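# Move turned shaft from lathe chuck to bench rest

## Task

Take the turned shaft out of the lathe chuck and put it in the correct pocket of the bench rest (some pockets do not fit this shaft), lying level with its thick end against the stop, and finish with the lathe door shut. Set it down softly and move it slowly whenever it touches the lathe, since a hard landing or a quick rub ruins it; release it over the pocket's bottom, not off to one side, or it slides and lands hard.

## Robot and tools

Robot: one UR12e-type arm with a Robotiq 140 two-finger gripper whose fingers do not fold. One wrist camera, cam_wrist (672x504). The arm base sits at (0, 0, +0.065) m in the scene frame. Scene frame: origin on the table under the base, +z up, +y to the left looking along +x. The lathe is behind the base, toward -x; its chuck faces +y, and its sliding door, with a protruding handle, runs along the machine front and does not stop for the arm.

Gripper frame: fingers point along its +z, close along its y, and a camera block sticks out about 10 cm toward its +x. end_effector_position is the point between the closed pads; fingertips reach about 33 mm past it at gaps up to 40 mm, about 9 mm when fully open.

Row format (shared by execute_actions and move): one list of 9 numbers, each in [-1, 1]: dx, dy, dz, rx, ry, rz, position, force_limit, speed. The first six are an offset, not a pose: measured from the Hand target as it stood when the action or move began, along that Hand target's own axes. Scale: 1.0 = 0.6 m for dx/dy/dz and 180 degrees for rx/ry/rz (together one rotation vector). Every row in an action counts from that same start, not from the row before; repeating an offset in a new action moves further. The commanded orientation is clipped to within 32 degrees of the measured one each step. Gripper position: +1 fully open (140 mm), pads meet near -0.8, -1 closes until blocked. force_limit and speed are in [-1, 1], both starting at +1; lower values give a softer, slower close (speed -1 about 30 mm/s). Resending the same last three gripper numbers leaves the gripper unchanged; a 0 is a real command.

execute_actions(actions, cameras): actions is a list; each action may hold "rows" (1 to 15 rows, one per 1/30 s step), "steps" (1 to 450, default 15; after the last row the arm keeps heading to that row's target), "until" (ends the action when lathe fields match, e.g. {"lathe": {"door_state": "open"}}, numbers need a comparison like [">", 0]), and "lathe" commands: door "open"/"shut", chuck "clamp"/"open", or stop true. An empty actions list returns images and the scene number. For gentle rows, ramp offsets by about 0.01 per row.

move(target, speed, blend, stop_force, zero, blocking, cameras): straight path toward one row or a list of up to 15 rows, all offsets from the same Hand target. speed in m/s, 0.002 to 3.2, default 0.25. blend in m rounds list corners. stop_force 4 to 120 N ends the path on a felt push along the travel direction; leave it out when moving off a contact. zero resets the force zero first (default true). blocking=false returns early; then use wait or stop before new rows or moves. Result adds a move: line (done, off_target, held, fault, moving) and limits (paced, held).

wait(seconds 0 to 10), stop() brakes a running move, zoom_image(camera "cam_wrist", region [x0,y0,x1,y1] up to 504x504), zero_wrist_force(), read_manual(section), finished_scene(scene 1 or 2), which ends the scene irreversibly.

Results: end_effector_position (m) and quat_wxyz in the scene frame, velocities, Hand target (origin of the next offsets), Joint positions and torques, Wrist force/torque in the gripper's own axes (plus peak line), Tool commands, object_status (0 moving, 1 stopped opening, 2 stopped closing = holding, 3 at position or pads met), position_measured in counts (3 open, 139 about 60 mm, 230 pads meet). Lathe reports door_state (shut/open/between), chuck_state (open/clamped/closed_empty/between), seat_state (home/open; trust only after clamping). Door and chuck start shut and clamped.

Order: open the door, position and grip the shaft (check status 2), open the chuck, draw the shaft slowly out along the chuck axis, carry it clear, lower it slowly into the fitting pocket with the thick end at the stop, release centred over the pocket bottom, retract, shut the door, then finish.

Avoid: fast contact or pushing past firm contact (faults near 150 N or joint load limits stop the arm 10 s), passing near the arm's base, dropping or releasing moving parts, anything falling into the chip pan or off the work area, heavy leverage on the gripper, and long stretched or pushing holds that overheat motors.

Each tool is called after ">>>" by a JSON object that holds its "api" and its "payload", one argument or row to a line.

## Session

>>> {"api": "execute_actions", "payload": {
  "actions": []
}}

>>> {"api": "execute_actions", "payload": {
  "actions": [
    {"lathe":{"door":"open"},"steps":1}
  ]
}}

Scene clock: 0.00 s.
end_effector_position=(+0.4160, +0.0223, +0.4184) position_measured=3 object_status=3 end_effector_quat_wxyz=(+0.000, -0.053, +0.999, +0.000)
Joint positions: [-0.368 -2.106 2.13 -1.595 -1.571 -0.482]
Joint velocities: within noise
Joint torques (N m): no reading
Wrist force (N): no reading
Wrist torque (N m): no reading
Wrist force, peak (N): no reading
Hand target: +0.4160, +0.0223, +0.4184; +0.000, -0.053, +0.999, +0.000
Tool commands: gripper/position=+1.0 gripper/force_limit=+1.0 gripper/speed=+1.0
lathe: door_state=shut chuck_state=clamped seat_state=home

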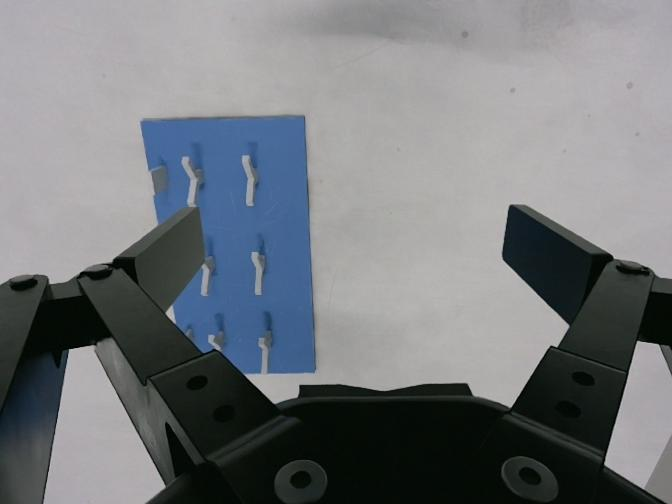

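Scene clock: 0.23 s.
end_effector_position=(+0.4160, +0.0223, +0.4184) position_measured=3 object_status=3 end_effector_quat_wxyz=(+0.000, -0.053, +0.999, +0.000)
Joint positions: [-0.368 -2.106 2.13 -1.595 -1.571 -0.482]
Joint torques (N m): [0.17 -5.36 -47.13 -4.77 0.37 -0.63]
Wrist force (N): [0.0 0.3 0.1]
Wrist torque (N m): [0.07 -0.01 0.00]
Wrist force, peak (N): [0.0 0.6 -0.1]
Hand target: +0.4160, +0.0223, +0.4184; +0.000, -0.053, +0.999, +0.000
Tool commands: gripper/position=+1.0 gripper/force_limit=+1.0 gripper/speed=+1.0
lathe: door_state=between chuck_state=clamped seat_state=home

>>> {"api": "move", "payload": {
  "target": [0, -0.24, 0, 0, 0, 0, 1, 1, 1],
  "cameras": ["cam_wrist"]
}}

Scene clock: 21.40 s.
end_effector_position=(+0.4312, -0.1209, +0.4184) position_measured=3 object_status=3 end_effector_quat_wxyz=(+0.001, -0.053, +0.999, +0.000)
Joint positions: [-0.663 -2.041 2.099 -1.628 -1.571 -0.777]
Joint torques (N m): [-6.98 -16.64 -38.27 -3.05 0.39 -3.01]
Wrist force (N): [0.2 -0.3 0.0]
Wrist torque (N m): [-0.06 -0.03 -0.04]
Wrist force, peak (N): [0.2 4.3 -0.1]
Hand target: +0.4311, -0.1209, +0.4183; +0.000, -0.053, +0.999, +0.000
Off the commanded pose: 0.000 m, 0 deg.
lathe: door_state=open chuck_state=clamped seat_state=home
move: done
camera_calibration:
cam_wrist: T_world_to_cam=[[-0.0988612, 0.995101, -0.000698101, 0.175387], [0.929622, 0.0926063, 0.356689, -0.541943], [0.355007, 0.0346138, -0.934223, 0.423312], [0, 0, 0, 1]] pos_world=[0.370862, -0.138993, 0.588895]

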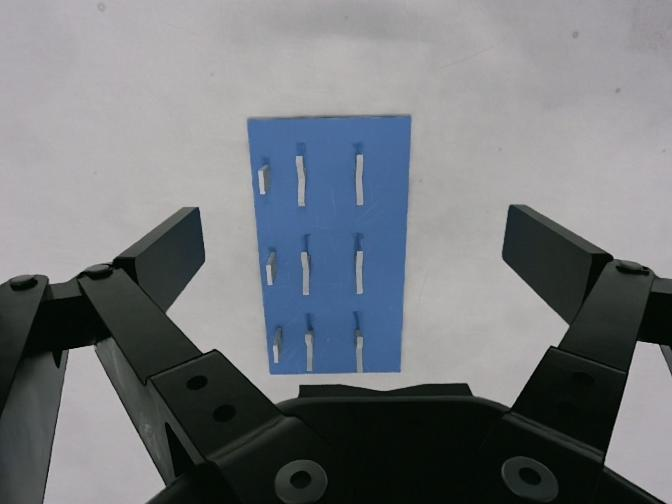

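>>> {"api": "move", "payload": {
  "target": [-0.315, 0.4537, 0.347, 0.1856, -0.1668, 0.51, 1, 1, 1],
  "cameras": ["cam_wrist"]
}}

Scene clock: 44.13 s.
end_effector_position=(+0.5907, +0.1698, +0.2106) position_measured=3 object_status=3 end_effector_quat_wxyz=(+0.242, +0.665, +0.664, -0.241)
Joint positions: [0.342 -1.383 2.03 -1.949 -2.224 1.997]
Joint torques (N m): [-0.06 -46.83 -38.06 -2.32 1.8 2.61]
Wrist force (N): [-1.2 -0.3 1.0]
Wrist torque (N m): [-0.01 0.37 0.23]
Wrist force, peak (N): [0.3 -1.9 -1.3]
Hand target: +0.5906, +0.1698, +0.2105; +0.242, +0.665, +0.664, -0.241
Off the commanded pose: 0.000 m, 0 deg.
lathe: door_state=open chuck_state=clamped seat_state=home
move: done
camera_calibration:
cam_wrist: T_world_to_cam=[[0.999967, -0.00713818, 0.00394702, -0.578137], [-0.00692905, -0.488073, 0.872775, -0.0998563], [-0.0043036, -0.872774, -0.488106, 0.434906], [0, 0, 0, 1]] pos_world=[0.579297, 0.326711, 0.301714]

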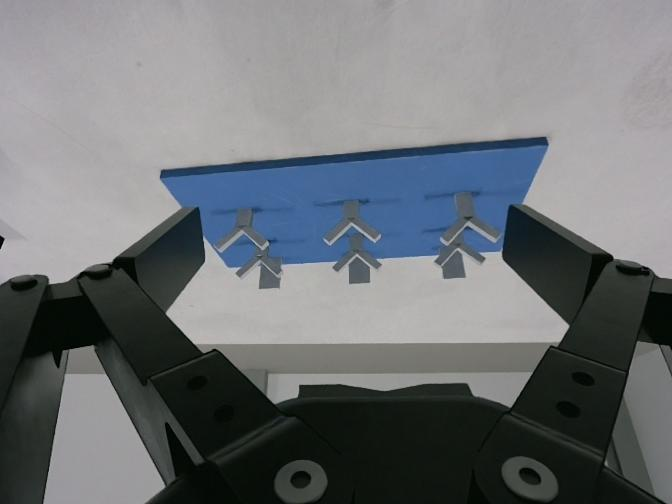

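>>> {"api": "zoom_image", "payload": {
  "camera": "cam_wrist",
  "region": [190, 120, 390, 300]
}}

>>> {"api": "zoom_image", "payload": {
  "camera": "cam_wrist",
  "region": [330, 120, 530, 300]
}}

Scaled by 2.520 from the camera's 672x504 image, which has a finer 960x720 frame.

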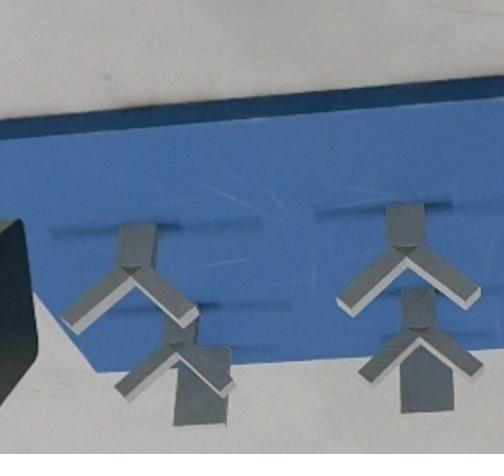

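Scaled by 2.520 from the camera's 672x504 image, which has a finer 960x720 frame.

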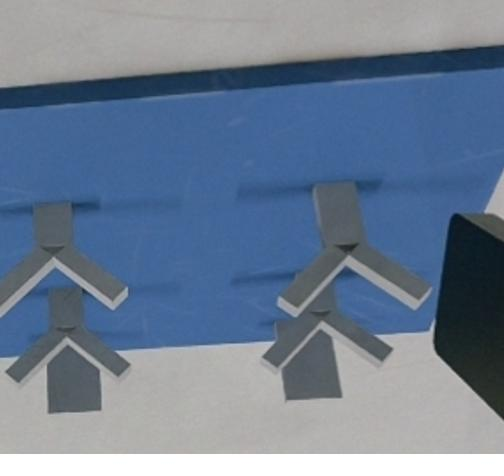

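>>> {"api": "move", "payload": {
  "target": [0.0077, -0.008, 0.1905, -0.0304, -0.1665, -0.0213, 1, 1, 1],
  "cameras": ["cam_wrist"]
}}

Scene clock: 68.33 s.
end_effector_position=(+0.5858, +0.1001, +0.1200) position_measured=3 object_status=3 end_effector_quat_wxyz=(+0.428, +0.546, +0.611, -0.381)
Joint positions: [0.404 -1.111 2.127 -1.934 -2.697 2.273]
Joint torques (N m): [-10.86 -57.03 -25.77 -3.51 -5.04 0.53]
Wrist force (N): [-1.0 -1.0 1.5]
Wrist torque (N m): [-0.09 0.43 0.35]
Wrist force, peak (N): [1.5 -1.4 3.3]
Hand target: +0.5858, +0.1000, +0.1199; +0.428, +0.546, +0.611, -0.381
Off the commanded pose: 0.000 m, 0 deg.
lathe: door_state=open chuck_state=clamped seat_state=home
move: done
camera_calibration:
cam_wrist: T_world_to_cam=[[0.993919, 0.109921, 0.00644748, -0.581927], [-0.00791015, 0.0128757, 0.999886, -0.119681], [0.109825, -0.993857, 0.0136669, 0.21479], [0, 0, 0, 1]] pos_world=[0.553852, 0.278978, 0.120484]

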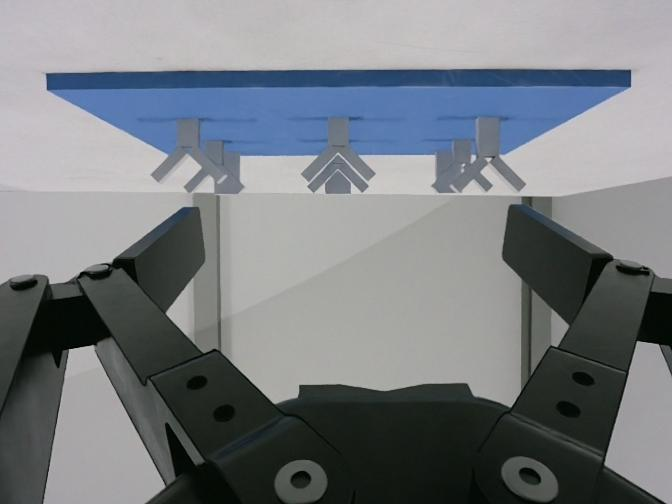

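>>> {"api": "zoom_image", "payload": {
  "camera": "cam_wrist",
  "region": [140, 60, 260, 200]
}}

>>> {"api": "zoom_image", "payload": {
  "camera": "cam_wrist",
  "region": [280, 60, 400, 200]
}}

>>> {"api": "zoom_image", "payload": {
  "camera": "cam_wrist",
  "region": [415, 60, 535, 200]
}}

Scaled by 3.600 from the camera's 672x504 image, which has a finer 960x720 frame.

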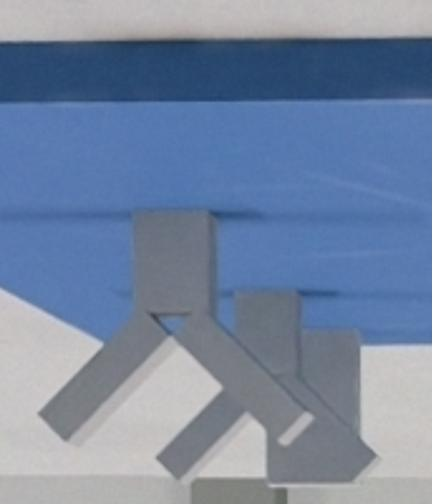

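Scaled by 3.600 from the camera's 672x504 image, which has a finer 960x720 frame.

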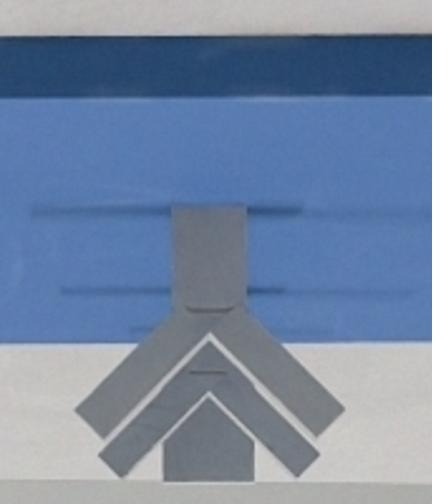

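Scaled by 3.600 from the camera's 672x504 image, which has a finer 960x720 frame.

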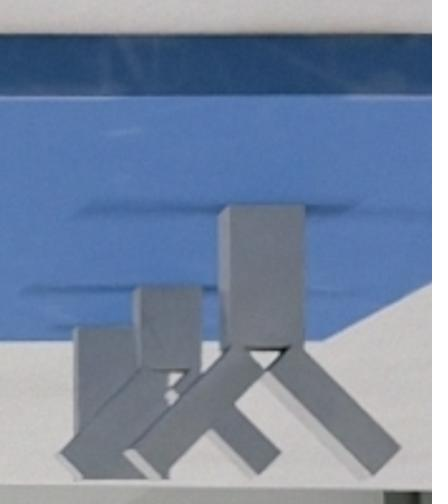

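>>> {"api": "move", "payload": {
  "target": [-0.4447, -0.1765, -0.63, 0.0226, 0.3886, 0.0323, 1, 1, 1],
  "speed": 0.4
}}

>>> {"api": "move", "payload": {
  "target": [0.383, -0.917, 0, 0.389, 0, 0, 1, 1, 1],
  "speed": 0.4,
  "cameras": ["cam_wrist"]
}}

Scene clock: 143.43 s.
end_effector_position=(+0.4503, +0.3498, +0.5000) position_measured=3 object_status=3 end_effector_quat_wxyz=(+0.000, +0.708, +0.706, +0.001)
Joint positions: [0.359 -1.815 1.815 -1.571 -1.571 1.924]
Joint torques (N m): [3.11 -27.5 -47.11 -5.31 3.92 3.5]
Wrist force (N): [-0.2 -0.1 0.0]
Wrist torque (N m): [-0.02 0.04 0.07]
Wrist force, peak (N): [3.3 0.0 4.8]
Hand target: +0.4503, +0.3499, +0.5000; +0.000, +0.708, +0.706, +0.001
Off the commanded pose: 0.000 m, 0 deg.
lathe: door_state=open chuck_state=clamped seat_state=home
move: done

Scene clock: 145.50 s.
end_effector_position=(-0.0992, +0.5811, +0.4997) position_measured=3 object_status=3 end_effector_quat_wxyz=(-0.406, +0.580, +0.579, -0.404)
Joint positions: [0.931 -1.603 1.85 -0.791 -0.722 1.997]
Joint torques (N m): [6.9 -42.98 -44.45 0.8 4.47 -0.2]
Wrist force (N): [1.9 -1.0 1.8]
Wrist torque (N m): [-0.26 -0.31 0.12]
Wrist force, peak (N): [3.9 -0.5 5.8]
Hand target: -0.0993, +0.5811, +0.4997; -0.406, +0.580, +0.579, -0.404
Off the commanded pose: 0.000 m, 0 deg.
lathe: door_state=open chuck_state=clamped seat_state=home
move: done
camera_calibration:
cam_wrist: T_world_to_cam=[[0.341469, -0.00583104, -0.939875, 0.51903], [0.329972, -0.935586, 0.125688, 0.510555], [-0.880067, -0.353051, -0.317549, 0.45788], [0, 0, 0, 1]] pos_world=[0.0572635, 0.64235, 0.569053]

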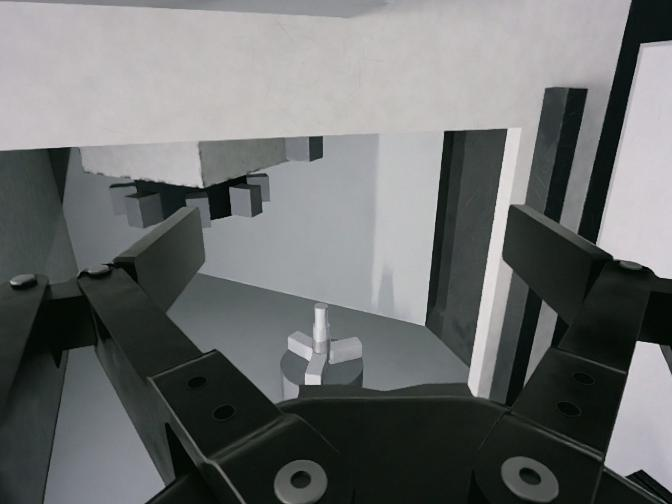

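>>> {"api": "move", "payload": {
  "target": [-0.25, 0.12, 0.17, 0, 0, 0, 1, 1, 1],
  "cameras": ["cam_wrist"]
}}

Scene clock: 159.30 s.
end_effector_position=(-0.1708, +0.4315, +0.3970) position_measured=3 object_status=3 end_effector_quat_wxyz=(-0.406, +0.580, +0.579, -0.404)
Joint positions: [0.853 -1.843 2.233 -0.893 -0.789 1.94]
Joint torques (N m): [-1.09 -33.84 -30.6 1.46 4.55 3.32]
Wrist force (N): [2.4 -1.0 2.0]
Wrist torque (N m): [-0.27 -0.43 0.22]
Wrist force, peak (N): [5.3 -2.7 -0.3]
Hand target: -0.1709, +0.4314, +0.3969; -0.406, +0.580, +0.579, -0.404
Off the commanded pose: 0.000 m, 0 deg.
lathe: door_state=open chuck_state=clamped seat_state=home
move: done
camera_calibration:
cam_wrist: T_world_to_cam=[[0.341387, -0.00569979, -0.939906, 0.445997], [0.329914, -0.935631, 0.125503, 0.4072], [-0.88012, -0.352933, -0.317532, 0.30946], [0, 0, 0, 1]] pos_world=[-0.0142361, 0.49275, 0.466353]

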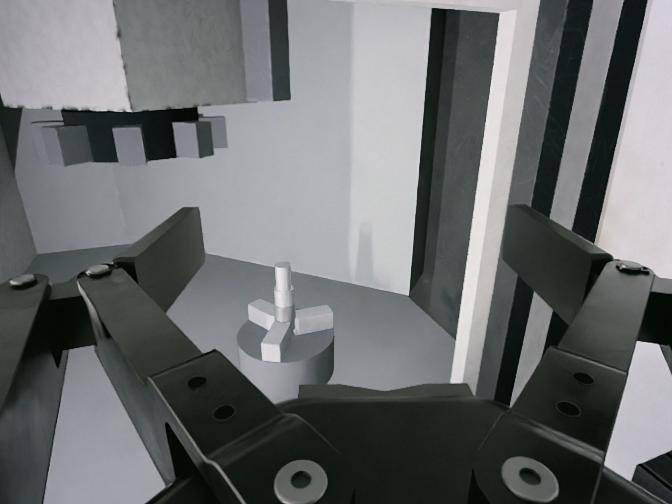

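>>> {"api": "zoom_image", "payload": {
  "camera": "cam_wrist",
  "region": [230, 250, 340, 370]
}}

Scaled by 4.200 from the camera's 672x504 image, which has a finer 960x720 frame.

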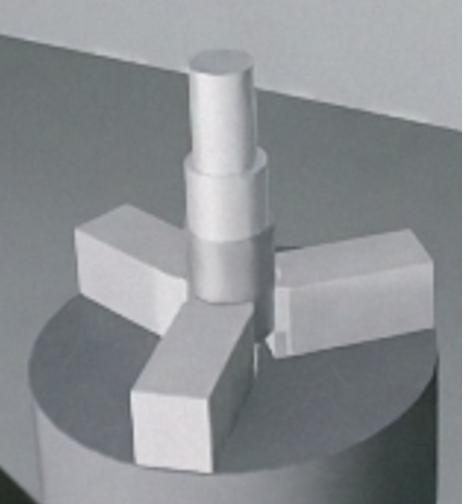

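>>> {"api": "move", "payload": {
  "target": [
    [0.03, 0.1333, 0.4444, 0, 0, 0, 1, 1, 1],
    [-0.3, 0.217, 0.668, 0, 0, 0, 1, 1, 1],
    [-0.553, 0.2115, 0.5896, 0, 0, 0, 1, 1, 1]
  ],
  "speed": 0.3,
  "blend": [0.05, 0.05, 0],
  "cameras": ["cam_wrist"]
}}

Scene clock: 231.00 s.
end_effector_position=(-0.4877, +0.2644, +0.1503) position_measured=3 object_status=3 end_effector_quat_wxyz=(-0.399, +0.571, +0.585, -0.416)
Joint positions: [1.552 -1.43 2.884 -2.856 -0.345 2.972]
Joint torques (N m): [-9.36 -18.9 -15.52 -5.79 0.04 -3.49]
Wrist force (N): [2.1 -1.0 1.8]
Wrist torque (N m): [-0.24 -0.36 0.26]
Wrist force, peak (N): [-17.2 2.2 10.1]
Hand target: -0.4877, +0.2644, +0.1502; -0.399, +0.571, +0.585, -0.416 (not the last commanded pose)
Off the commanded pose: 0.166 m, 2 deg.
lathe: door_state=open chuck_state=clamped seat_state=home
move: held (a check stopped the path); path passed 1 of 3 targets; limits=held
pose unreachable: on one or more control steps of this call, first in action 0 (counted from 0), an arm could not follow its commanded pose, so it was not sent that pose on those steps. It may still have moved: this result reports where it is.
cause: moving toward the commanded pose would bring two parts of the arm too close to each other (joints 3 (elbow) and 4 (wrist 1) lie between them).
camera_calibration:
cam_wrist: T_world_to_cam=[[0.333442, -0.00376262, -0.942763, 0.317472], [0.361407, -0.923088, 0.131508, 0.397392], [-0.870748, -0.384572, -0.306436, -0.0955537], [0, 0, 0, 1]] pos_world=[-0.332682, 0.331275, 0.21776]

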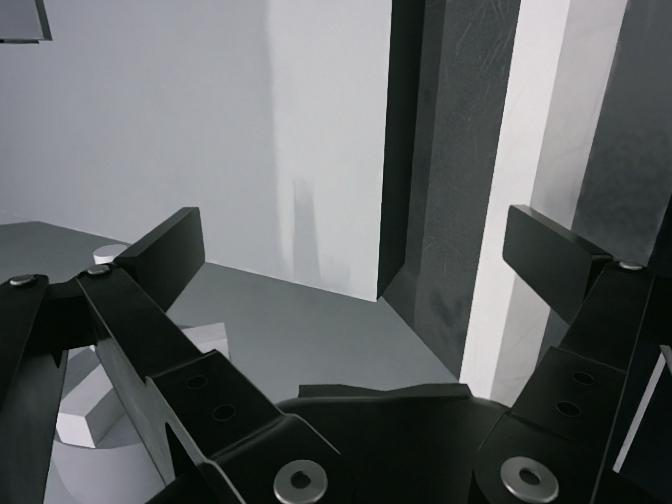

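>>> {"api": "move", "payload": {
  "target": [0.06, -0.43, -0.135, 0, 0, 0, 1, 1, 1],
  "speed": 0.2,
  "cameras": ["cam_wrist"]
}}

Scene clock: 239.30 s.
end_effector_position=(-0.4988, +0.3023, +0.4200) position_measured=3 object_status=3 end_effector_quat_wxyz=(-0.399, +0.571, +0.585, -0.416)
Joint positions: [1.59 -2.144 2.537 -1.901 -0.341 3.085]
Joint torques (N m): [0.03 12.62 -49.84 -6.23 5.14 3.42]
Wrist force (N): [2.3 -1.0 1.9]
Wrist torque (N m): [-0.24 -0.39 0.25]
Wrist force, peak (N): [2.8 -4.6 1.0]
Hand target: -0.4989, +0.3023, +0.4201; -0.399, +0.571, +0.585, -0.416
Off the commanded pose: 0.000 m, 0 deg.
lathe: door_state=open chuck_state=clamped seat_state=home
move: done
camera_calibration:
cam_wrist: T_world_to_cam=[[0.333476, -0.00384976, -0.942751, 0.57565], [0.361375, -0.923087, 0.131597, 0.400903], [-0.870748, -0.384571, -0.306436, -0.00808517], [0, 0, 0, 1]] pos_world=[-0.343882, 0.369175, 0.487459]

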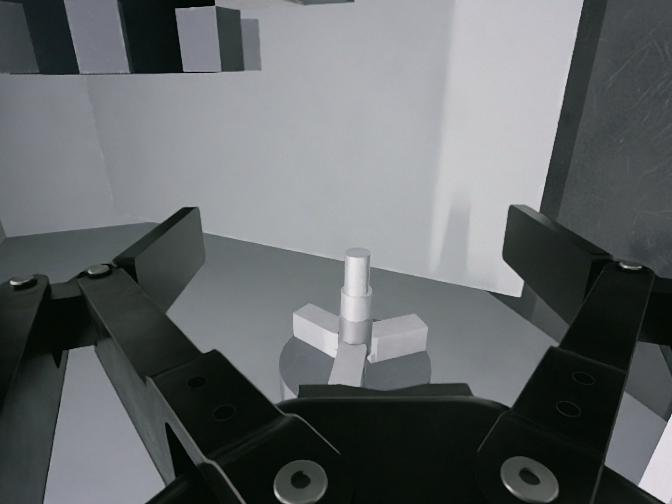

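>>> {"api": "zoom_image", "payload": {
  "camera": "cam_wrist",
  "region": [280, 235, 440, 395]
}}

Scaled by 3.150 from the camera's 672x504 image, which has a finer 960x720 frame.

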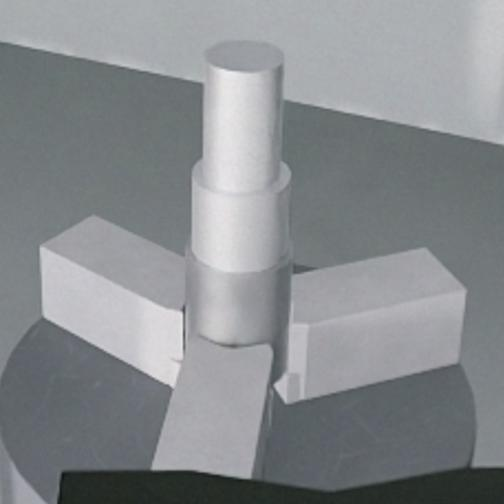

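>>> {"api": "move", "payload": {
  "target": [-0.3158, 0.0149, 0.3041, -0.002, 0.0099, 0.0008, 1, 1, 1],
  "speed": 0.2,
  "cameras": ["cam_wrist"]
}}

Scene clock: 296.37 s.
end_effector_position=(-0.6620, +0.1073, +0.3522) position_measured=3 object_status=3 end_effector_quat_wxyz=(-0.406, +0.579, +0.579, -0.406)
Joint positions: [2.336 -1.618 2.665 -3.704 -0.818 4.368]
Joint torques (N m): [6.28 -9.03 -16.91 -6.96 -1.93 1.24]
Wrist force (N): [2.1 -0.7 2.2]
Wrist torque (N m): [-0.18 -0.37 0.24]
Wrist force, peak (N): [4.7 -1.5 -0.1]
Hand target: -0.6620, +0.1073, +0.3522; -0.406, +0.579, +0.579, -0.406
Off the commanded pose: 0.000 m, 0 deg.
lathe: door_state=open chuck_state=clamped seat_state=home
move: done
camera_calibration:
cam_wrist: T_world_to_cam=[[0.339266, -0.00631257, -0.940669, 0.568747], [0.332754, -0.93452, 0.126284, 0.272917], [-0.879871, -0.355855, -0.31495, -0.252044], [0, 0, 0, 1]] pos_world=[-0.505537, 0.168945, 0.421157]

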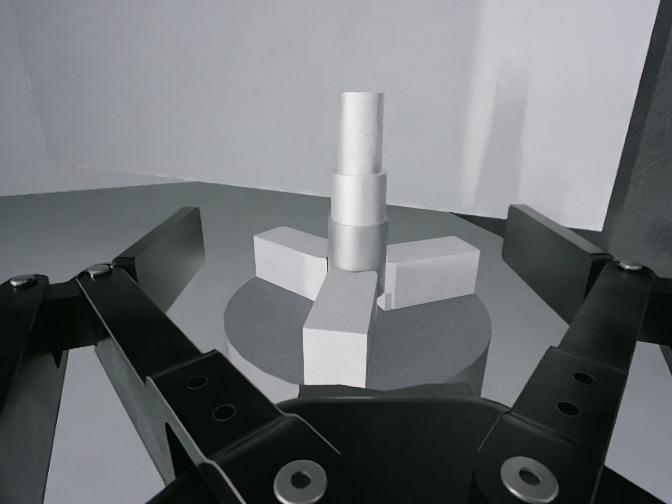

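>>> {"api": "move", "payload": {
  "target": [-0.005, 0.0083, 0.1417, 0, 0, 0, 1, 1, 1],
  "speed": 0.1,
  "cameras": ["cam_wrist"]
}}

>>> {"api": "zoom_image", "payload": {
  "camera": "cam_wrist",
  "region": [190, 100, 520, 390]
}}

Scene clock: 316.43 s.
end_effector_position=(-0.7402, +0.1043, +0.3186) position_measured=3 object_status=3 end_effector_quat_wxyz=(-0.406, +0.579, +0.579, -0.406)
Joint positions: [2.491 -1.386 2.536 -3.863 -0.957 4.456]
Joint torques (N m): [5.18 -32.36 -18.86 -2.92 3.5 -4.32]
Wrist force (N): [2.1 -0.7 1.8]
Wrist torque (N m): [-0.20 -0.36 0.18]
Wrist force, peak (N): [2.0 -0.6 4.0]
Hand target: -0.7402, +0.1043, +0.3185; -0.406, +0.579, +0.579, -0.406
Off the commanded pose: 0.000 m, 0 deg.
lathe: door_state=open chuck_state=clamped seat_state=home
move: done
camera_calibration:
cam_wrist: T_world_to_cam=[[0.3393, -0.00650775, -0.940656, 0.563605], [0.332493, -0.934597, 0.126398, 0.300207], [-0.879957, -0.355648, -0.314945, -0.332617], [0, 0, 0, 1]] pos_world=[-0.583737, 0.165946, 0.387456]

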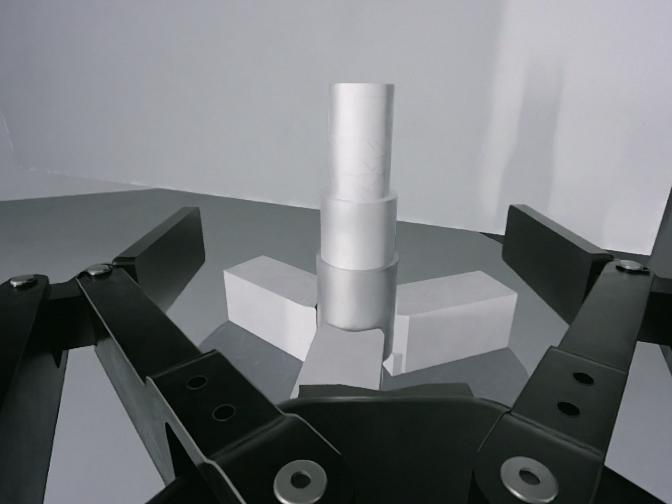

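Scaled by 1.527 from the camera's 672x504 image, which has a finer 960x720 frame.

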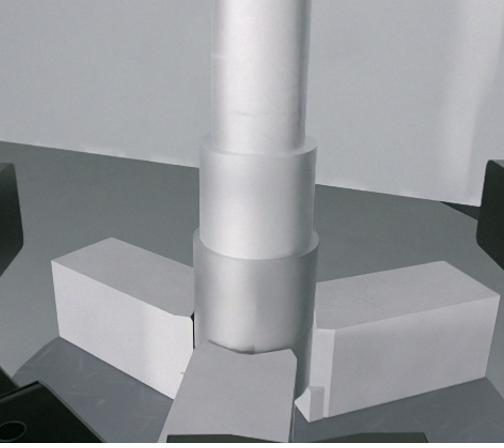

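>>> {"api": "move", "payload": {
  "target": [-0.0033, 0.0057, 0.05, 0, 0, 0, 1, 1, 1],
  "speed": 0.05,
  "cameras": ["cam_wrist"]
}}

>>> {"api": "zoom_image", "payload": {
  "camera": "cam_wrist",
  "region": [190, 100, 520, 390]
}}

Scene clock: 337.50 s.
end_effector_position=(-0.7673, +0.1024, +0.3051) position_measured=3 object_status=3 end_effector_quat_wxyz=(-0.406, +0.579, +0.579, -0.406)
Joint positions: [2.534 -1.317 2.489 -3.897 -0.996 4.478]
Joint torques (N m): [-10.29 -62.11 -10.2 -2.31 4.7 -3.22]
Wrist force (N): [2.0 -1.0 2.0]
Wrist torque (N m): [-0.27 -0.34 0.15]
Wrist force, peak (N): [2.2 -0.8 2.9]
Hand target: -0.7673, +0.1023, +0.3051; -0.406, +0.579, +0.579, -0.406
Off the commanded pose: 0.000 m, 0 deg.
lathe: door_state=open chuck_state=clamped seat_state=home
move: done
camera_calibration:
cam_wrist: T_world_to_cam=[[0.339198, -0.00658529, -0.940692, 0.560147], [0.332381, -0.934638, 0.126394, 0.309076], [-0.880038, -0.355541, -0.314839, -0.361467], [0, 0, 0, 1]] pos_world=[-0.610836, 0.164046, 0.374057]

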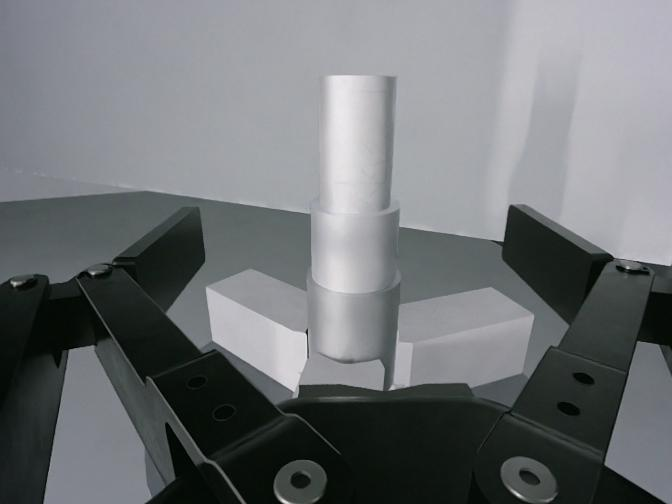

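Scaled by 1.527 from the camera's 672x504 image, which has a finer 960x720 frame.

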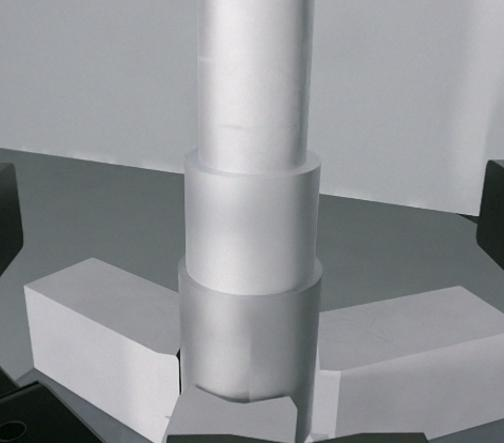

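>>> {"api": "move", "payload": {
  "target": [-0.0025, 0, 0, 0, 0, 0, 1, 1, 1],
  "speed": 0.05
}}

>>> {"api": "zero_wrist_force", "payload": {

}}

>>> {"api": "execute_actions", "payload": {
  "actions": [
    {"rows":[[0,0,0,0,0,0,-1,-1,-1]],"steps":150}
  ],
  "cameras": ["cam_wrist"]
}}

Scene clock: 345.70 s.
end_effector_position=(-0.7673, +0.1008, +0.3051) position_measured=3 object_status=3 end_effector_quat_wxyz=(-0.406, +0.579, +0.579, -0.406)
Joint positions: [2.537 -1.318 2.49 -3.897 -0.999 4.479]
Joint torques (N m): [5.06 -65 -11.44 -6.43 -1.26 3.05]
Wrist force (N): [2.2 -0.9 2.0]
Wrist torque (N m): [-0.24 -0.39 0.15]
Wrist force, peak (N): [2.5 -1.0 2.1]
Hand target: -0.7673, +0.1008, +0.3051; -0.406, +0.579, +0.579, -0.406
Off the commanded pose: 0.000 m, 0 deg.
lathe: door_state=open chuck_state=clamped seat_state=home
move: done

Wrist force sensor zeroed.

Scene clock: 350.90 s.
end_effector_position=(-0.7673, +0.1008, +0.3051) position_measured=170 object_status=2 end_effector_quat_wxyz=(-0.406, +0.579, +0.579, -0.406)
Joint positions: [2.537 -1.318 2.49 -3.897 -0.999 4.479]
Joint torques (N m): [-2.83 -53.83 -26.31 -7.13 2.34 -3.36]
Wrist force (N, zeroed by zero_wrist_force): [0.7 5.3 -9.4]
Wrist torque (N m, zeroed by zero_wrist_force): [-0.19 0.11 0.24]
Wrist force, peak (N, zeroed by zero_wrist_force): [0.7 5.6 -9.7]
Hand target: -0.7673, +0.1008, +0.3051; -0.406, +0.579, +0.579, -0.406
Off the commanded pose: 0.000 m, 0 deg.
lathe: door_state=open chuck_state=clamped seat_state=home
camera_calibration:
cam_wrist: T_world_to_cam=[[0.339257, -0.00638787, -0.940672, 0.560099], [0.332537, -0.934598, 0.126278, 0.307679], [-0.879957, -0.355649, -0.314945, -0.361841], [0, 0, 0, 1]] pos_world=[-0.610737, 0.162446, 0.374057]

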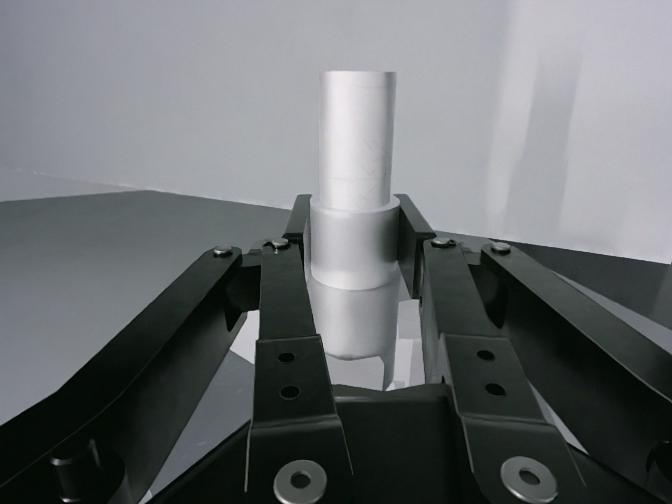

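>>> {"api": "execute_actions", "payload": {
  "actions": [
    {"rows":[[0,0,0,0,0,0,-0.98,0.6,-1]],"steps":60}
  ]
}}

>>> {"api": "execute_actions", "payload": {
  "actions": [
    {"lathe":{"chuck":"open"},"steps":90,"until":{"lathe":{"chuck_state":"open"}}}
  ]
}}

Scene clock: 360.33 s.
end_effector_position=(-0.7673, +0.1008, +0.3051) position_measured=172 object_status=2 end_effector_quat_wxyz=(-0.406, +0.579, +0.579, -0.406)
Joint positions: [2.537 -1.318 2.49 -3.897 -0.999 4.479]
Joint torques (N m): [-3.9 -37.65 -33.9 -1.47 2.35 -2.88]
Wrist force (N, zeroed by zero_wrist_force): [2.7 6.4 -36.2]
Wrist torque (N m, zeroed by zero_wrist_force): [-0.25 0.07 0.72]
Wrist force, peak (N, zeroed by zero_wrist_force): [2.8 6.1 -36.5]
Hand target: -0.7673, +0.1008, +0.3051; -0.406, +0.579, +0.579, -0.406
Off the commanded pose: 0.000 m, 0 deg.
lathe: door_state=open chuck_state=clamped seat_state=home

Scene clock: 361.13 s.
end_effector_position=(-0.7673, +0.1008, +0.3051) position_measured=172 object_status=2 end_effector_quat_wxyz=(-0.406, +0.579, +0.579, -0.406)
Joint positions: [2.537 -1.318 2.49 -3.897 -0.999 4.479]
Joint torques (N m): [-1.69 -35.44 -14.18 -8.26 2.39 -2.88]
Wrist force (N, zeroed by zero_wrist_force): [3.9 3.8 2.1]
Wrist torque (N m, zeroed by zero_wrist_force): [-0.15 0.17 0.06]
Wrist force, peak (N, zeroed by zero_wrist_force): [2.7 6.1 -36.2]
Hand target: -0.7673, +0.1008, +0.3051; -0.406, +0.579, +0.579, -0.406
Tool commands: gripper/position=-0.98 gripper/force_limit=+0.6 gripper/speed=-1.0
Off the commanded pose: 0.000 m, 0 deg.
lathe: door_state=open chuck_state=open seat_state=home

>>> {"api": "move", "payload": {
  "target": [0.117, 0, 0, 0, 0, 0, -0.98, 0.6, -1],
  "speed": 0.02,
  "cameras": ["cam_wrist"]
}}

Scene clock: 370.70 s.
end_effector_position=(-0.7673, +0.1711, +0.3051) position_measured=172 object_status=2 end_effector_quat_wxyz=(-0.406, +0.579, +0.579, -0.406)
Joint positions: [2.411 -1.304 2.458 -3.84 -0.884 4.413]
Joint torques (N m): [8.37 -41.43 -22.82 -7.02 -0.22 0.52]
Wrist force (N, zeroed by zero_wrist_force): [0.0 4.7 1.7]
Wrist torque (N m, zeroed by zero_wrist_force): [-0.03 0.01 0.02]
Wrist force, peak (N, zeroed by zero_wrist_force): [5.8 3.8 2.2]
Hand target: -0.7673, +0.1710, +0.3051; -0.406, +0.579, +0.579, -0.406
Off the commanded pose: 0.000 m, 0 deg.
lathe: door_state=open chuck_state=open seat_state=open
move: done
camera_calibration:
cam_wrist: T_world_to_cam=[[0.339277, -0.00634475, -0.940665, 0.560582], [0.332742, -0.93452, 0.126316, 0.373507], [-0.879871, -0.355855, -0.31495, -0.336825], [0, 0, 0, 1]] pos_world=[-0.610837, 0.232745, 0.374057]

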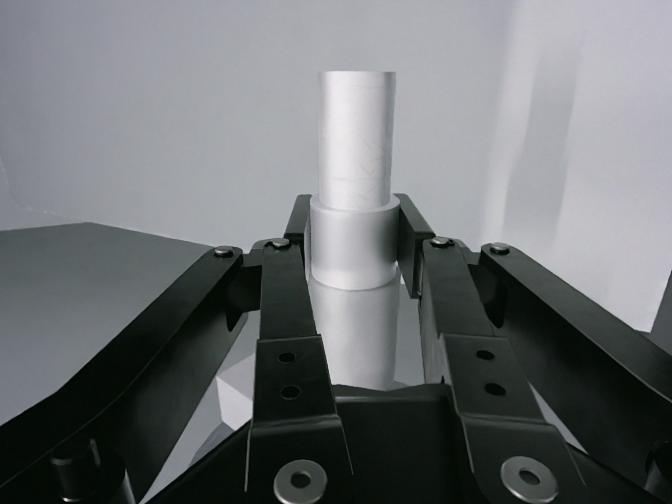

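>>> {"api": "move", "payload": {
  "target": [
    [0.033, -0.025, -0.199, 0, 0, 0, -0.98, 0.6, -1],
    [0.217, -0.028, -0.484, 0, 0, 0, -0.98, 0.6, -1],
    [0.465, 0.0105, -0.736, 0, 0, 0, -0.98, 0.6, -1],
    [0.548, 0.065, -0.982, 0, 0, 0, -0.98, 0.6, -1]
  ],
  "speed": 0.15,
  "blend": [0.02, 0.04, 0.05, 0]
}}

Scene clock: 392.20 s.
end_effector_position=(-0.2001, +0.4998, +0.4691) position_measured=172 object_status=2 end_effector_quat_wxyz=(-0.406, +0.579, +0.579, -0.406)
Joint positions: [0.998 -1.785 2.068 -0.864 -0.667 2.049]
Joint torques (N m): [-4.13 -33.38 -40.13 -2.11 4.7 2.7]
Wrist force (N, zeroed by zero_wrist_force): [-0.1 4.4 1.7]
Wrist torque (N m, zeroed by zero_wrist_force): [-0.12 0.03 -0.11]
Wrist force, peak (N, zeroed by zero_wrist_force): [-0.3 4.8 5.1]
Hand target: -0.2000, +0.4998, +0.4691; -0.406, +0.579, +0.579, -0.406
Off the commanded pose: 0.000 m, 0 deg.
lathe: door_state=open chuck_state=open seat_state=open
move: done

>>> {"api": "move", "payload": {
  "target": [-0.083, 0.3135, -0.8617, -0.389, 0, 0, -0.98, 0.6, -1],
  "speed": 0.25,
  "cameras": ["cam_wrist"]
}}

>>> {"api": "zoom_image", "payload": {
  "camera": "cam_wrist",
  "region": [270, 180, 450, 400]
}}

Scene clock: 425.43 s.
end_effector_position=(+0.3500, +0.4500, +0.4682) position_measured=172 object_status=2 end_effector_quat_wxyz=(+0.000, +0.707, +0.707, -0.001)
Joint positions: [0.608 -1.812 1.868 -1.624 -1.571 2.17]
Joint torques (N m): [1.73 -52.61 -58.83 -7.33 -0.81 3.35]
Wrist force (N, zeroed by zero_wrist_force): [-2.3 0.5 2.9]
Wrist torque (N m, zeroed by zero_wrist_force): [0.14 0.48 -0.09]
Wrist force, peak (N, zeroed by zero_wrist_force): [0.3 4.2 6.2]
Hand target: +0.3501, +0.4500, +0.4684; +0.000, +0.707, +0.707, +0.000
Off the commanded pose: 0.000 m, 0 deg.
lathe: door_state=open chuck_state=open seat_state=open
move: done
camera_calibration:
cam_wrist: T_world_to_cam=[[0.999976, -0.00614415, -0.00312373, -0.333643], [-0.00462978, -0.934486, 0.35597, 0.252391], [-0.00510622, -0.355947, -0.934492, 0.780841], [0, 0, 0, 1]] pos_world=[0.33879, 0.511744, 0.638804]

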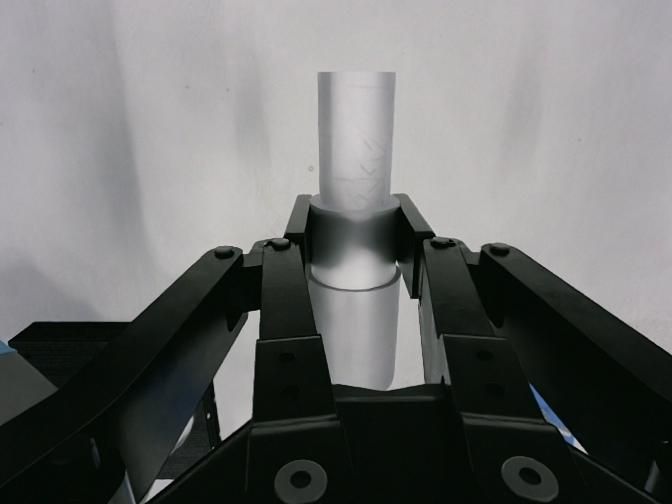

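Scaled by 2.291 from the camera's 672x504 image, which has a finer 960x720 frame.

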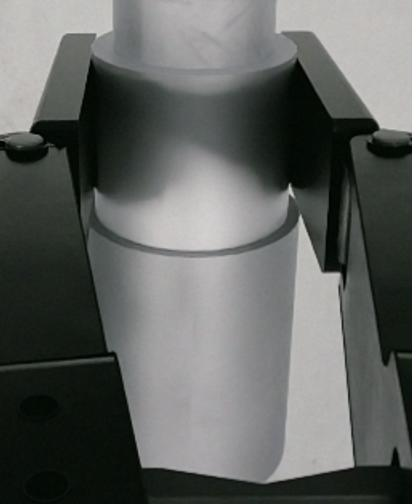

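>>> {"api": "move", "payload": {
  "target": [-0.8365, 0.6443, 0.4967, 0, 0, -0.0361, -0.98, 0.6, -1],
  "speed": 0.25,
  "cameras": ["cam_wrist"]
}}

>>> {"api": "execute_actions", "payload": {
  "actions": [
    {"lathe":{"door":"shut"},"steps":1}
  ]
}}

Scene clock: 454.47 s.
end_effector_position=(+0.7364, -0.0519, +0.1702) position_measured=172 object_status=2 end_effector_quat_wxyz=(+0.000, +0.666, +0.746, +0.000)
Joint positions: [-0.299 -1.351 1.973 -2.191 -1.573 1.15]
Joint torques (N m): [-6.11 -48.34 -38.55 -4.99 1.91 0.78]
Wrist force (N, zeroed by zero_wrist_force): [-2.8 1.2 3.3]
Wrist torque (N m, zeroed by zero_wrist_force): [0.32 0.59 -0.20]
Wrist force, peak (N, zeroed by zero_wrist_force): [-6.5 3.0 5.6]
Hand target: +0.7364, -0.0519, +0.1701; +0.000, +0.666, +0.746, +0.000
Off the commanded pose: 0.000 m, 0 deg.
lathe: door_state=open chuck_state=open seat_state=open
move: done
camera_calibration:
cam_wrist: T_world_to_cam=[[0.994255, 0.107006, -0.0025483, -0.714063], [0.100905, -0.929093, 0.355814, -0.186192], [0.0357065, -0.354027, -0.934553, 0.295727], [0, 0, 0, 1]] pos_world=[0.718189, 0.00811445, 0.340802]

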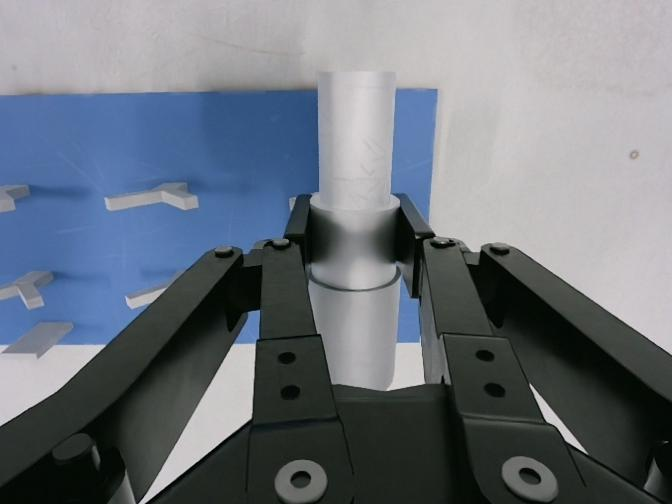

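Scene clock: 454.70 s.
end_effector_position=(+0.7364, -0.0519, +0.1702) position_measured=172 object_status=2 end_effector_quat_wxyz=(+0.000, +0.666, +0.746, +0.000)
Joint positions: [-0.299 -1.351 1.973 -2.191 -1.573 1.15]
Joint torques (N m): [-5.76 -48 -37.61 -6.14 2.77 -0.64]
Wrist force (N, zeroed by zero_wrist_force): [-3.0 0.9 3.3]
Wrist torque (N m, zeroed by zero_wrist_force): [0.25 0.62 -0.19]
Wrist force, peak (N, zeroed by zero_wrist_force): [-3.0 0.9 3.3]
Hand target: +0.7364, -0.0519, +0.1701; +0.000, +0.666, +0.746, +0.000
Tool commands: gripper/position=-0.98 gripper/force_limit=+0.6 gripper/speed=-1.0
Off the commanded pose: 0.000 m, 0 deg.
lathe: door_state=between chuck_state=open seat_state=open

>>> {"api": "move", "payload": {
  "target": [0.1, 0.1, 0, 0, 0, 0, -0.98, 0.6, -1],
  "speed": 0.15,
  "cameras": ["cam_wrist"]
}}

>>> {"api": "zoom_image", "payload": {
  "camera": "cam_wrist",
  "region": [200, 60, 340, 270]
}}

Scene clock: 463.03 s.
end_effector_position=(+0.7892, +0.0145, +0.1700) position_measured=172 object_status=2 end_effector_quat_wxyz=(+0.000, +0.666, +0.746, +0.000)
Joint positions: [-0.195 -1.276 1.873 -2.166 -1.572 1.254]
Joint torques (N m): [5.2 -82.7 -38.89 -7.8 -1.81 -2.61]
Wrist force (N, zeroed by zero_wrist_force): [-2.6 0.9 3.5]
Wrist torque (N m, zeroed by zero_wrist_force): [0.23 0.55 -0.05]
Wrist force, peak (N, zeroed by zero_wrist_force): [-4.9 -1.2 3.5]
Hand target: +0.7892, +0.0145, +0.1701; +0.000, +0.666, +0.746, +0.000
Off the commanded pose: 0.000 m, 0 deg.
lathe: door_state=shut chuck_state=open seat_state=open
move: done
camera_calibration:
cam_wrist: T_world_to_cam=[[0.994262, 0.106938, -0.00270033, -0.773603], [0.100907, -0.929213, 0.355501, -0.129736], [0.0355073, -0.353734, -0.934672, 0.3173], [0, 0, 0, 1]] pos_world=[0.770989, 0.0744153, 0.340603]

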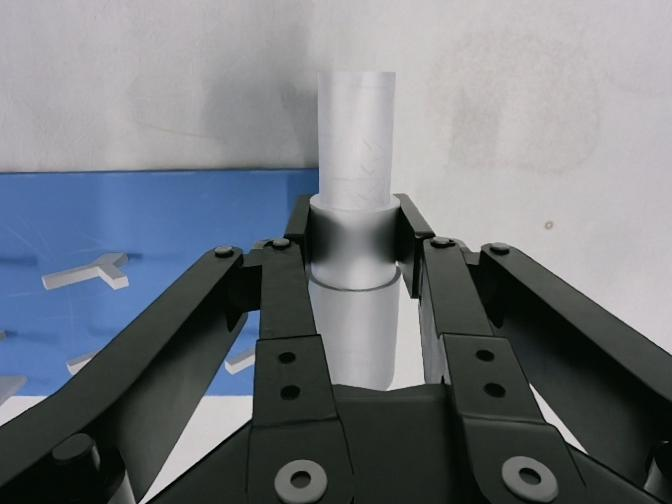

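Scaled by 2.400 from the camera's 672x504 image, which has a finer 960x720 frame.

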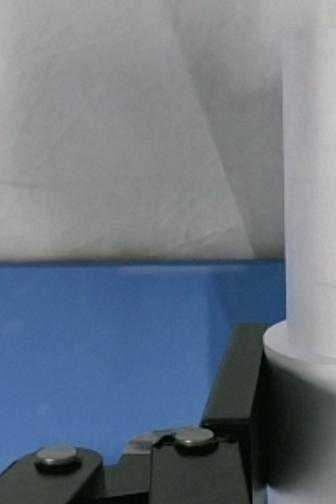

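>>> {"api": "move", "payload": {
  "target": [-0.2, 0, 0, 0, 0, 0, -0.98, 0.6, -1],
  "speed": 0.15,
  "cameras": ["cam_wrist"]
}}

>>> {"api": "zoom_image", "payload": {
  "camera": "cam_wrist",
  "region": [200, 20, 340, 240]
}}

Scene clock: 468.17 s.
end_effector_position=(+0.8028, -0.1047, +0.1700) position_measured=172 object_status=2 end_effector_quat_wxyz=(+0.000, +0.666, +0.746, -0.001)
Joint positions: [-0.337 -1.246 1.832 -2.155 -1.573 1.112]
Joint torques (N m): [-3.95 -95.08 -33.78 -7.42 1.71 2.14]
Wrist force (N, zeroed by zero_wrist_force): [-2.9 1.2 3.4]
Wrist torque (N m, zeroed by zero_wrist_force): [0.29 0.63 -0.17]
Wrist force, peak (N, zeroed by zero_wrist_force): [-6.2 1.4 3.7]
Hand target: +0.8028, -0.1047, +0.1701; +0.000, +0.666, +0.746, +0.000
Off the commanded pose: 0.000 m, 0 deg.
lathe: door_state=shut chuck_state=open seat_state=open
move: done
camera_calibration:
cam_wrist: T_world_to_cam=[[0.994252, 0.107032, -0.00275943, -0.774356], [0.101008, -0.929123, 0.355709, -0.241923], [0.0355082, -0.353943, -0.934593, 0.27465], [0, 0, 0, 1]] pos_world=[0.784589, -0.0446854, 0.340603]

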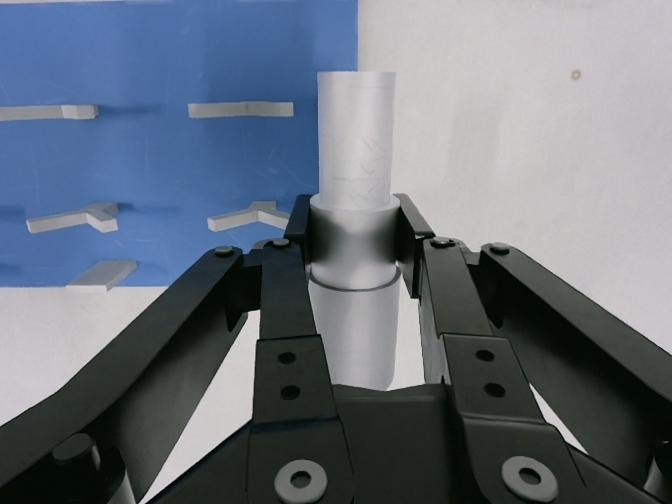

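Scaled by 2.291 from the camera's 672x504 image, which has a finer 960x720 frame.

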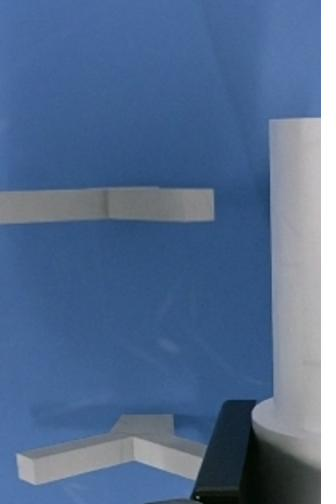

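>>> {"api": "move", "payload": {
  "target": [0.04, -0.1165, 0.05, 0, 0, -0.0028, -0.98, 0.6, -1],
  "speed": 0.1,
  "cameras": ["cam_wrist"]
}}

>>> {"api": "zoom_image", "payload": {
  "camera": "cam_wrist",
  "region": [260, 60, 450, 230]
}}

Scene clock: 500.07 s.
end_effector_position=(+0.7307, -0.0889, +0.1403) position_measured=172 object_status=2 end_effector_quat_wxyz=(+0.000, +0.663, +0.749, +0.000)
Joint positions: [-0.351 -1.322 2 -2.248 -1.573 1.09]
Joint torques (N m): [6.14 -49.91 -37.46 -3.74 -1.02 3.21]
Wrist force (N, zeroed by zero_wrist_force): [-2.6 1.1 3.4]
Wrist torque (N m, zeroed by zero_wrist_force): [0.30 0.54 -0.06]
Wrist force, peak (N, zeroed by zero_wrist_force): [-2.0 -0.8 4.6]
Hand target: +0.7306, -0.0888, +0.1401; +0.000, +0.663, +0.749, +0.000
Off the commanded pose: 0.000 m, 0 deg.
lathe: door_state=shut chuck_state=open seat_state=open
move: done
camera_calibration:
cam_wrist: T_world_to_cam=[[0.993265, 0.115843, -0.00238685, -0.702978], [0.109105, -0.928167, 0.355811, -0.21522], [0.0390026, -0.353675, -0.934555, 0.252529], [0, 0, 0, 1]] pos_world=[0.711876, -0.0290123, 0.310902]

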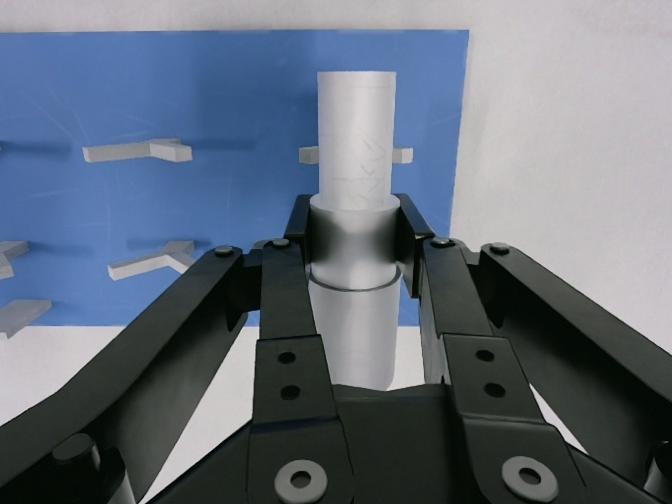

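Scaled by 2.653 from the camera's 672x504 image, which has a finer 960x720 frame.

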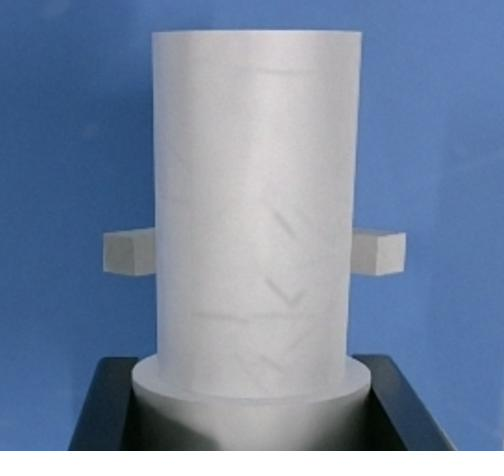

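>>> {"api": "move", "payload": {
  "target": [0, 0.0025, 0.075, 0, 0, 0, -0.98, 0.6, -1],
  "speed": 0.08,
  "stop_force": 10,
  "cameras": ["cam_wrist"]
}}

>>> {"api": "zoom_image", "payload": {
  "camera": "cam_wrist",
  "region": [260, 60, 450, 230]
}}

Scene clock: 516.03 s.
end_effector_position=(+0.7321, -0.0886, +0.0951) position_measured=172 object_status=2 end_effector_quat_wxyz=(+0.000, +0.663, +0.749, +0.000)
Joint positions: [-0.35 -1.266 2.028 -2.331 -1.573 1.091]
Joint torques (N m): [3.25 -86.7 -47.08 -6.94 -0.94 1.65]
Wrist force (N, zeroed by zero_wrist_force): [-2.8 1.6 3.4]
Wrist torque (N m, zeroed by zero_wrist_force): [0.40 0.59 -0.13]
Wrist force, peak (N, zeroed by zero_wrist_force): [-2.8 1.0 5.5]
Hand target: +0.7321, -0.0886, +0.0951; +0.000, +0.663, +0.749, +0.000
Off the commanded pose: 0.000 m, 0 deg.
lathe: door_state=shut chuck_state=open seat_state=open
move: done
camera_calibration:
cam_wrist: T_world_to_cam=[[0.993272, 0.115777, -0.0025615, -0.70446], [0.10911, -0.928208, 0.355704, -0.199116], [0.0388045, -0.35359, -0.934595, 0.210552], [0, 0, 0, 1]] pos_world=[0.713275, -0.0288119, 0.265803]

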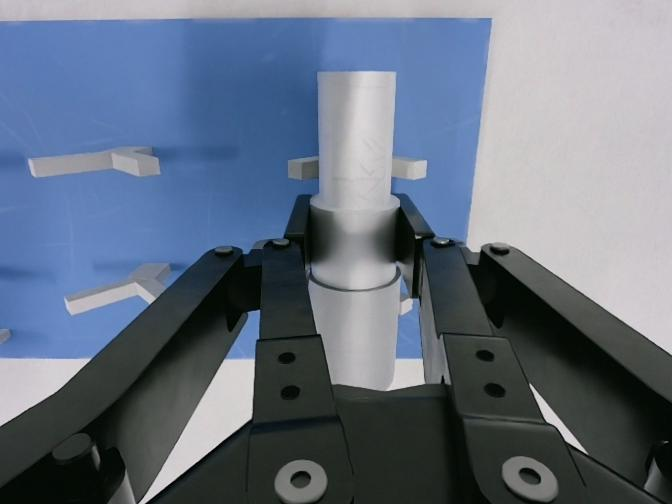

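Scaled by 2.653 from the camera's 672x504 image, which has a finer 960x720 frame.

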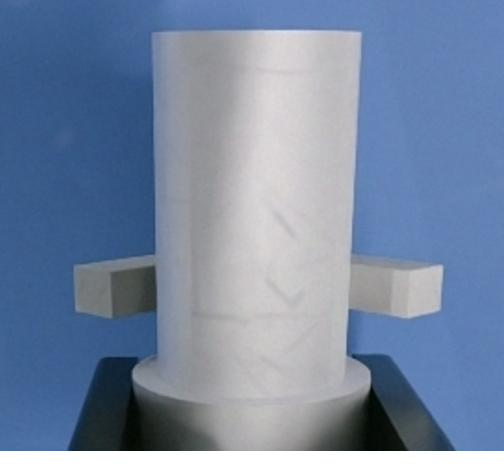

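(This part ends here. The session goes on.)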